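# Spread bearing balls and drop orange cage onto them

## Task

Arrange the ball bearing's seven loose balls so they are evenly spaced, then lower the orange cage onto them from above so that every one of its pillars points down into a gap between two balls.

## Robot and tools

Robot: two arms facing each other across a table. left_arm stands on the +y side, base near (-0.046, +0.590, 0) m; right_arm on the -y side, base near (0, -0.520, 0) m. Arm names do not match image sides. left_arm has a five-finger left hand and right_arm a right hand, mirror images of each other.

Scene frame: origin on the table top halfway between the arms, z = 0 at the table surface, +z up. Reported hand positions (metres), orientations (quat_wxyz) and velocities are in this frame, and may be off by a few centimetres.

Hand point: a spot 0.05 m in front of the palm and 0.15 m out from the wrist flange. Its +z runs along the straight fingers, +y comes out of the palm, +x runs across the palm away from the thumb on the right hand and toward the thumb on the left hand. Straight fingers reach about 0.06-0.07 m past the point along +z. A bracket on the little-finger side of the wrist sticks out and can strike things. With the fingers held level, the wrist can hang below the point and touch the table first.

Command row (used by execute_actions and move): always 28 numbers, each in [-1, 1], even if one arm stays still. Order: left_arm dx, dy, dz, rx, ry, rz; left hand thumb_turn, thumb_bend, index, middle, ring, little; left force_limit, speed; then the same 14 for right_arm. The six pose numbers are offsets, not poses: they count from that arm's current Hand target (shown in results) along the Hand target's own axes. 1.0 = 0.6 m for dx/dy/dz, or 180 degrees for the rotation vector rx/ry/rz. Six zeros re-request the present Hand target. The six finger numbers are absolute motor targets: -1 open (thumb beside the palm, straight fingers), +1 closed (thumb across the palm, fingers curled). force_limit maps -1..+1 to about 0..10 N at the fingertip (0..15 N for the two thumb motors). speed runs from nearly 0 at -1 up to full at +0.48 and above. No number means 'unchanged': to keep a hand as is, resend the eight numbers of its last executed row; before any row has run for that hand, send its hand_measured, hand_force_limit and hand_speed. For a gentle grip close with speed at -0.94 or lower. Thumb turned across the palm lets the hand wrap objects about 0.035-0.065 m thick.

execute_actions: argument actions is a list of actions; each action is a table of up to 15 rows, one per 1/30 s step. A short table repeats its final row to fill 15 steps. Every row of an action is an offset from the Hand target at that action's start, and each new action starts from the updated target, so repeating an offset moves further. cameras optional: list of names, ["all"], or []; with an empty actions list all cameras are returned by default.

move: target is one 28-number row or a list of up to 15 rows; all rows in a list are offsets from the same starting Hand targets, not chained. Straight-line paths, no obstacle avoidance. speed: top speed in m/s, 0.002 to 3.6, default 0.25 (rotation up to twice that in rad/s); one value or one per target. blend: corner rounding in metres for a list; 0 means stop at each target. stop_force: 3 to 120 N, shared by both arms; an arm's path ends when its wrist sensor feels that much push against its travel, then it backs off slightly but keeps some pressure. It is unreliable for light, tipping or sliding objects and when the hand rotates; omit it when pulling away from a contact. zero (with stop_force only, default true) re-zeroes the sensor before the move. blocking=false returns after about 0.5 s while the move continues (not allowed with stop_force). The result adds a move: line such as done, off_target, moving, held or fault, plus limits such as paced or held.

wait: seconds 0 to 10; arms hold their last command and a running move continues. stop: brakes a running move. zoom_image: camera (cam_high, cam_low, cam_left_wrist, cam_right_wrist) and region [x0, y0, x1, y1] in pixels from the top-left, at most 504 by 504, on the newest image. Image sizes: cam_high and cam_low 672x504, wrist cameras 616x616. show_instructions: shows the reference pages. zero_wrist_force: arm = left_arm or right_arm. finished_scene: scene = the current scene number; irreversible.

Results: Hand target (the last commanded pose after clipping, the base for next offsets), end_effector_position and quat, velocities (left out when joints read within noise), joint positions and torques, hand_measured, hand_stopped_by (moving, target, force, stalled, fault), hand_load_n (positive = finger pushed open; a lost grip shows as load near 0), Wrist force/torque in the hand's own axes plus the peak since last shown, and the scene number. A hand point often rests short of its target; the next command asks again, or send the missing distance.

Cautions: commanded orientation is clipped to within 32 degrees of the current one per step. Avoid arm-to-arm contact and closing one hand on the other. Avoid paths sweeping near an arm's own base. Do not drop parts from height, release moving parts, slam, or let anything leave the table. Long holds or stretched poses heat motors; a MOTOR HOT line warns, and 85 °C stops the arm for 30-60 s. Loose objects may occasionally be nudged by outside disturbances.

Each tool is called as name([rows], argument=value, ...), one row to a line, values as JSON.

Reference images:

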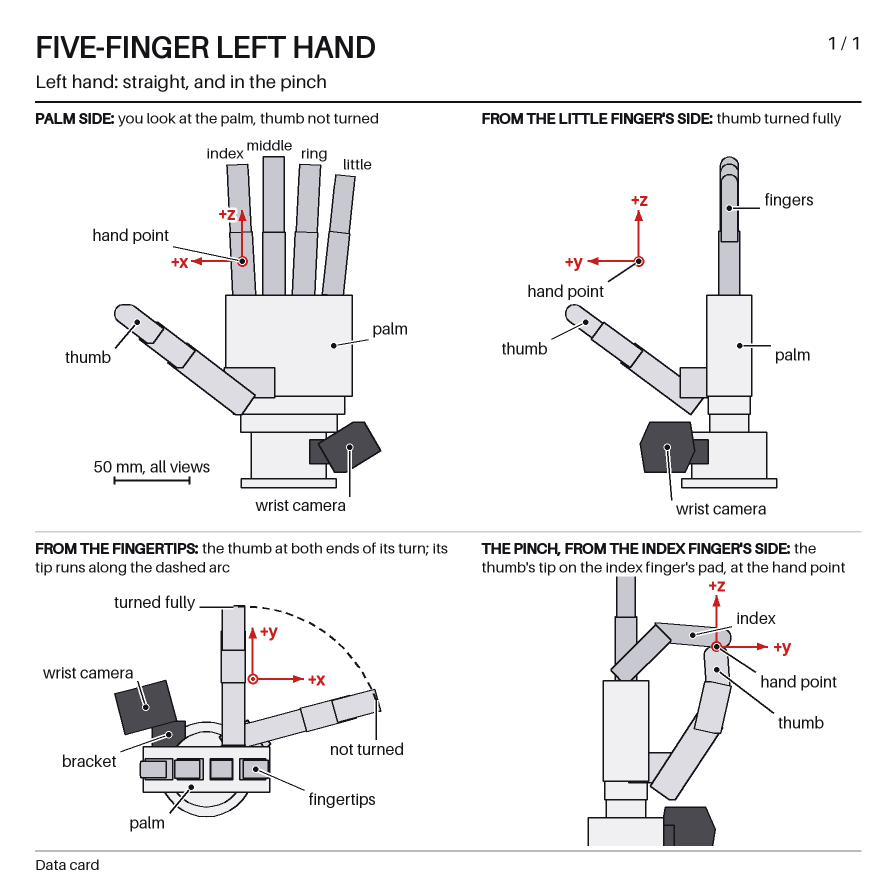

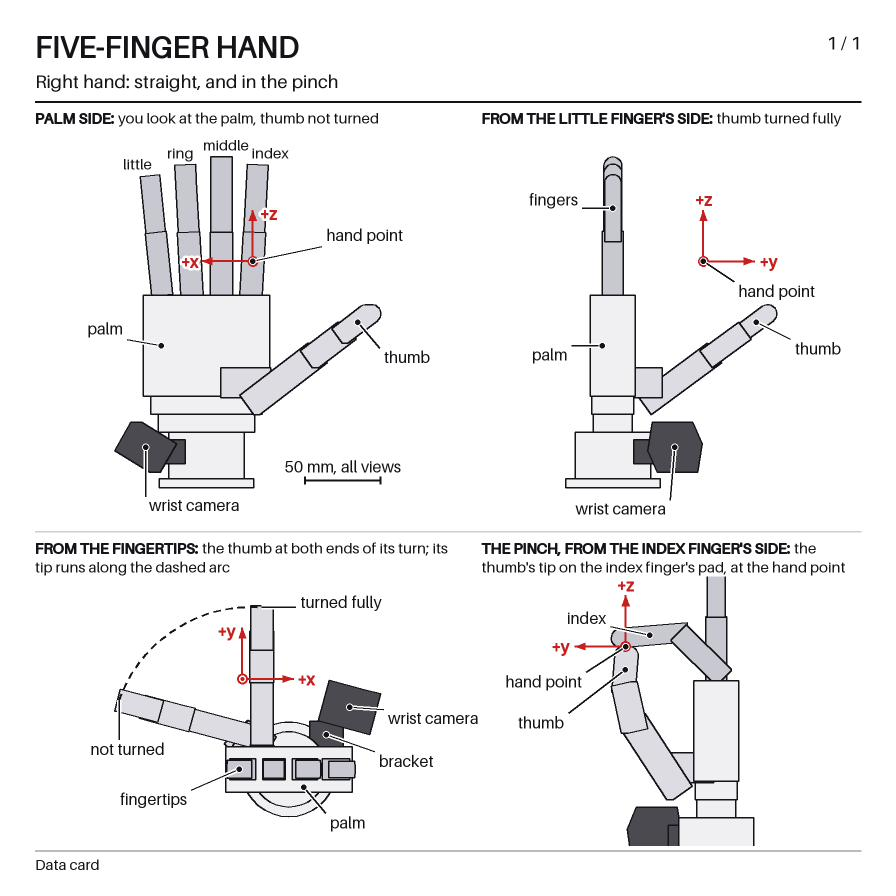

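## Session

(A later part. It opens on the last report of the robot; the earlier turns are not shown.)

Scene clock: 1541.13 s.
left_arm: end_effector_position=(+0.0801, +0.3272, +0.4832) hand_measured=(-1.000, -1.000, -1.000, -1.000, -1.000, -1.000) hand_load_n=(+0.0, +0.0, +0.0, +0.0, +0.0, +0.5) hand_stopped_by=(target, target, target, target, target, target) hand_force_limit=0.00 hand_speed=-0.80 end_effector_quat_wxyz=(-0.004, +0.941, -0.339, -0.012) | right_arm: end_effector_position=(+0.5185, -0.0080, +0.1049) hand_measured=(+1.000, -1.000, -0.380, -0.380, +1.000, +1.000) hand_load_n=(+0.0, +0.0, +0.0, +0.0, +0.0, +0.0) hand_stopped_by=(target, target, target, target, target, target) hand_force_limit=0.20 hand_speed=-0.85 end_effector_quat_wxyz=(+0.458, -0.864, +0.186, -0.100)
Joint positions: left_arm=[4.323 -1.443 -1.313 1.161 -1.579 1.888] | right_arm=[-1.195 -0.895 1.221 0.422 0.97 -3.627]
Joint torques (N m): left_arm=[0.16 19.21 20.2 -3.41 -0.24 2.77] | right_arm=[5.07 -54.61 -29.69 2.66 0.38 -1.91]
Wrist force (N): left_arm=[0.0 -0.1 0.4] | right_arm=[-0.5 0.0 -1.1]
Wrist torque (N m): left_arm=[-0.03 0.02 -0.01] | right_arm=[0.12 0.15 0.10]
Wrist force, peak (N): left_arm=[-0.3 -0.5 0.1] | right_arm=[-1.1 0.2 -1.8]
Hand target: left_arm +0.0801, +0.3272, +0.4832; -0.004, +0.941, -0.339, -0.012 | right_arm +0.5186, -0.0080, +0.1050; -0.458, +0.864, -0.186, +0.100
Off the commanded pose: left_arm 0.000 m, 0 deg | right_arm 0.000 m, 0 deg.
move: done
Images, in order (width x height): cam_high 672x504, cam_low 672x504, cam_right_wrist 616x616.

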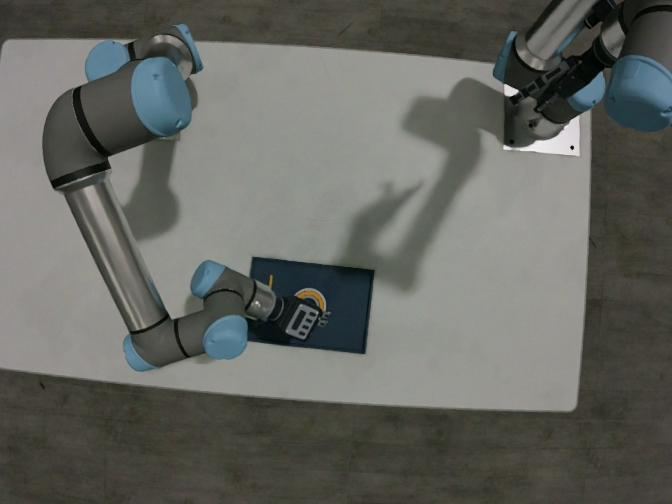

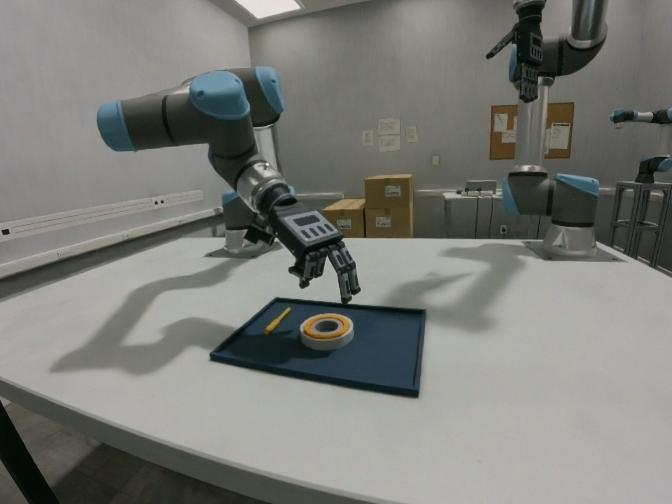

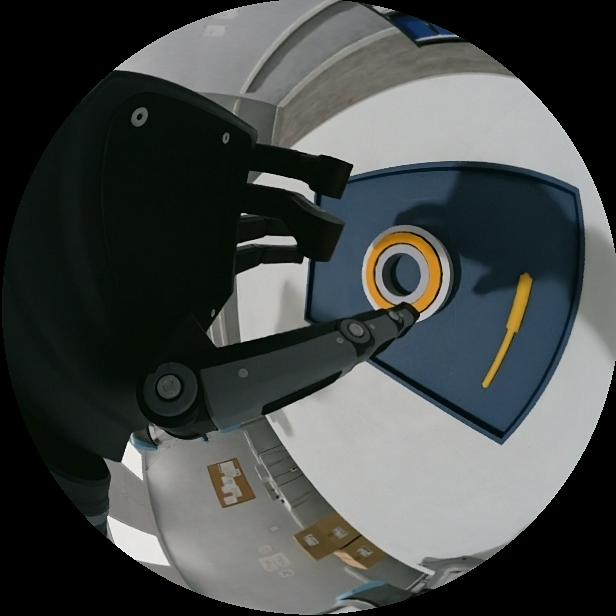

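move(target=[0,0,0,0,0,0,-1,-1,-1,-1,-1,-1,0,-0.8,0.024,0.0091,-0.3104,0,0,0,1,-1,-0.38,-0.38,1,1,0.2,-0.85], speed=0.12, cameras=["cam_low","cam_right_wrist","cam_high"])

zoom_image(camera="cam_low", region=[300, 305, 356, 353])

zoom_image(camera="cam_high", region=[288, 286, 328, 326])

zoom_image(camera="cam_right_wrist", region=[300, 150, 500, 350])

Scene clock: 1551.00 s.
left_arm: end_effector_position=(+0.0801, +0.3272, +0.4832) hand_measured=(-1.000, -1.000, -1.000, -1.000, -1.000, -1.000) hand_load_n=(+0.0, +0.0, +0.0, +0.0, +0.0, +0.0) hand_stopped_by=(target, target, target, target, target, target) hand_force_limit=0.00 hand_speed=-0.80 end_effector_quat_wxyz=(-0.004, +0.941, -0.339, -0.012) | right_arm: end_effector_position=(+0.4667, -0.1570, +0.2050) hand_measured=(+1.000, -1.000, -0.380, -0.380, +1.000, +1.000) hand_load_n=(+0.0, +0.5, +0.0, +0.0, +0.0, +0.0) hand_stopped_by=(target, target, target, target, target, target) hand_force_limit=0.20 hand_speed=-0.85 end_effector_quat_wxyz=(+0.458, -0.864, +0.186, -0.100)
Joint positions: left_arm=[4.323 -1.443 -1.313 1.161 -1.579 1.888] | right_arm=[-1.452 -1.22 1.491 0.634 0.794 -3.872]
Joint torques (N m): left_arm=[-0.47 19.57 20.61 -3.43 -0.17 2.84] | right_arm=[-7.19 -41.77 -3.72 3.21 -2.93 -2.18]
Wrist force (N): left_arm=[0.2 -0.2 0.2] | right_arm=[0.2 0.0 -1.0]
Wrist torque (N m): left_arm=[-0.04 -0.02 0.01] | right_arm=[0.16 0.08 0.13]
Wrist force, peak (N): left_arm=[-0.1 -0.6 0.1] | right_arm=[-0.4 -0.5 -1.9]
Hand target: left_arm +0.0801, +0.3272, +0.4832; -0.004, +0.941, -0.339, -0.012 | right_arm +0.4667, -0.1571, +0.2051; -0.458, +0.864, -0.186, +0.100
Off the commanded pose: left_arm 0.000 m, 0 deg | right_arm 0.000 m, 0 deg.
move: done
Images, in order (width x height): cam_high 672x504, cam_low 672x504, cam_right_wrist 616x616.

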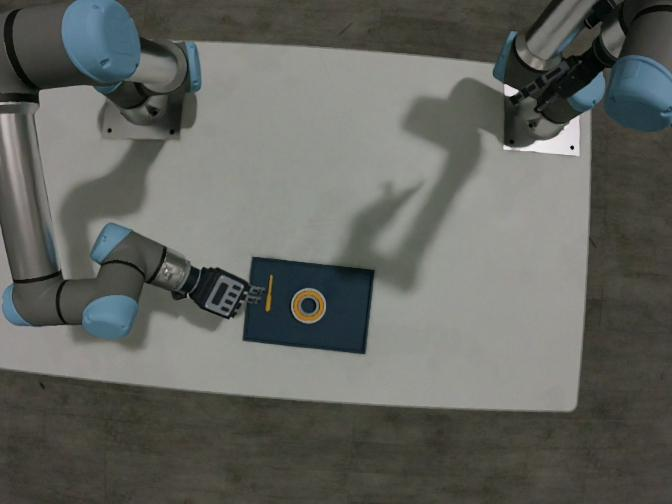

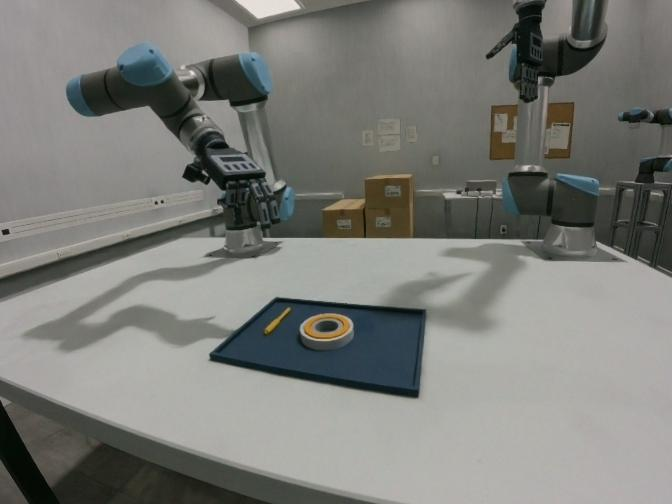

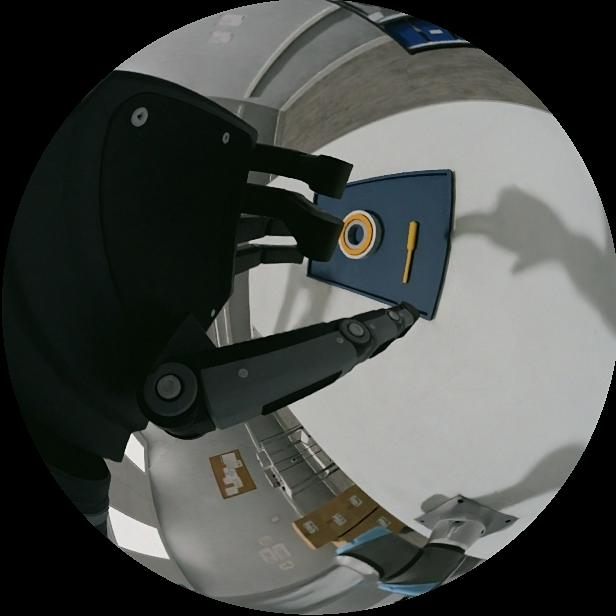

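Scaled by 9.000 from the camera's 672x504 image, which has a finer 960x720 frame.

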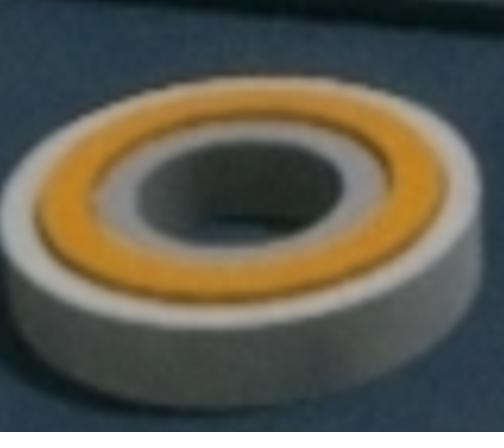

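Scaled by 12.600 from the camera's 672x504 image, which has a finer 960x720 frame.

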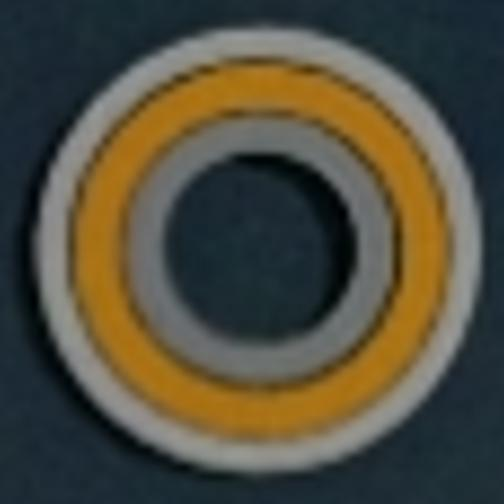

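Scaled by 2.520 from the camera's 616x616 image, which has a finer 880x880 frame.

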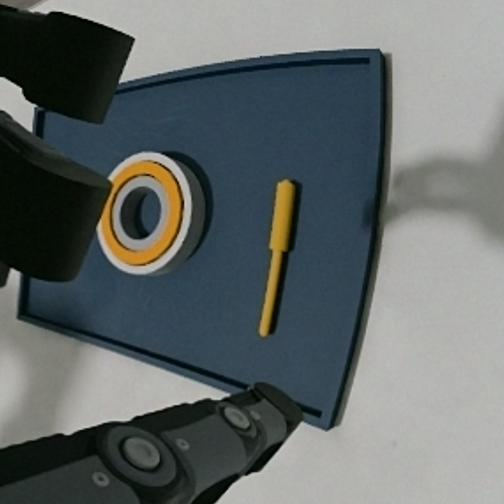

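finished_scene(scene=2)

The scene is finished: the task was done.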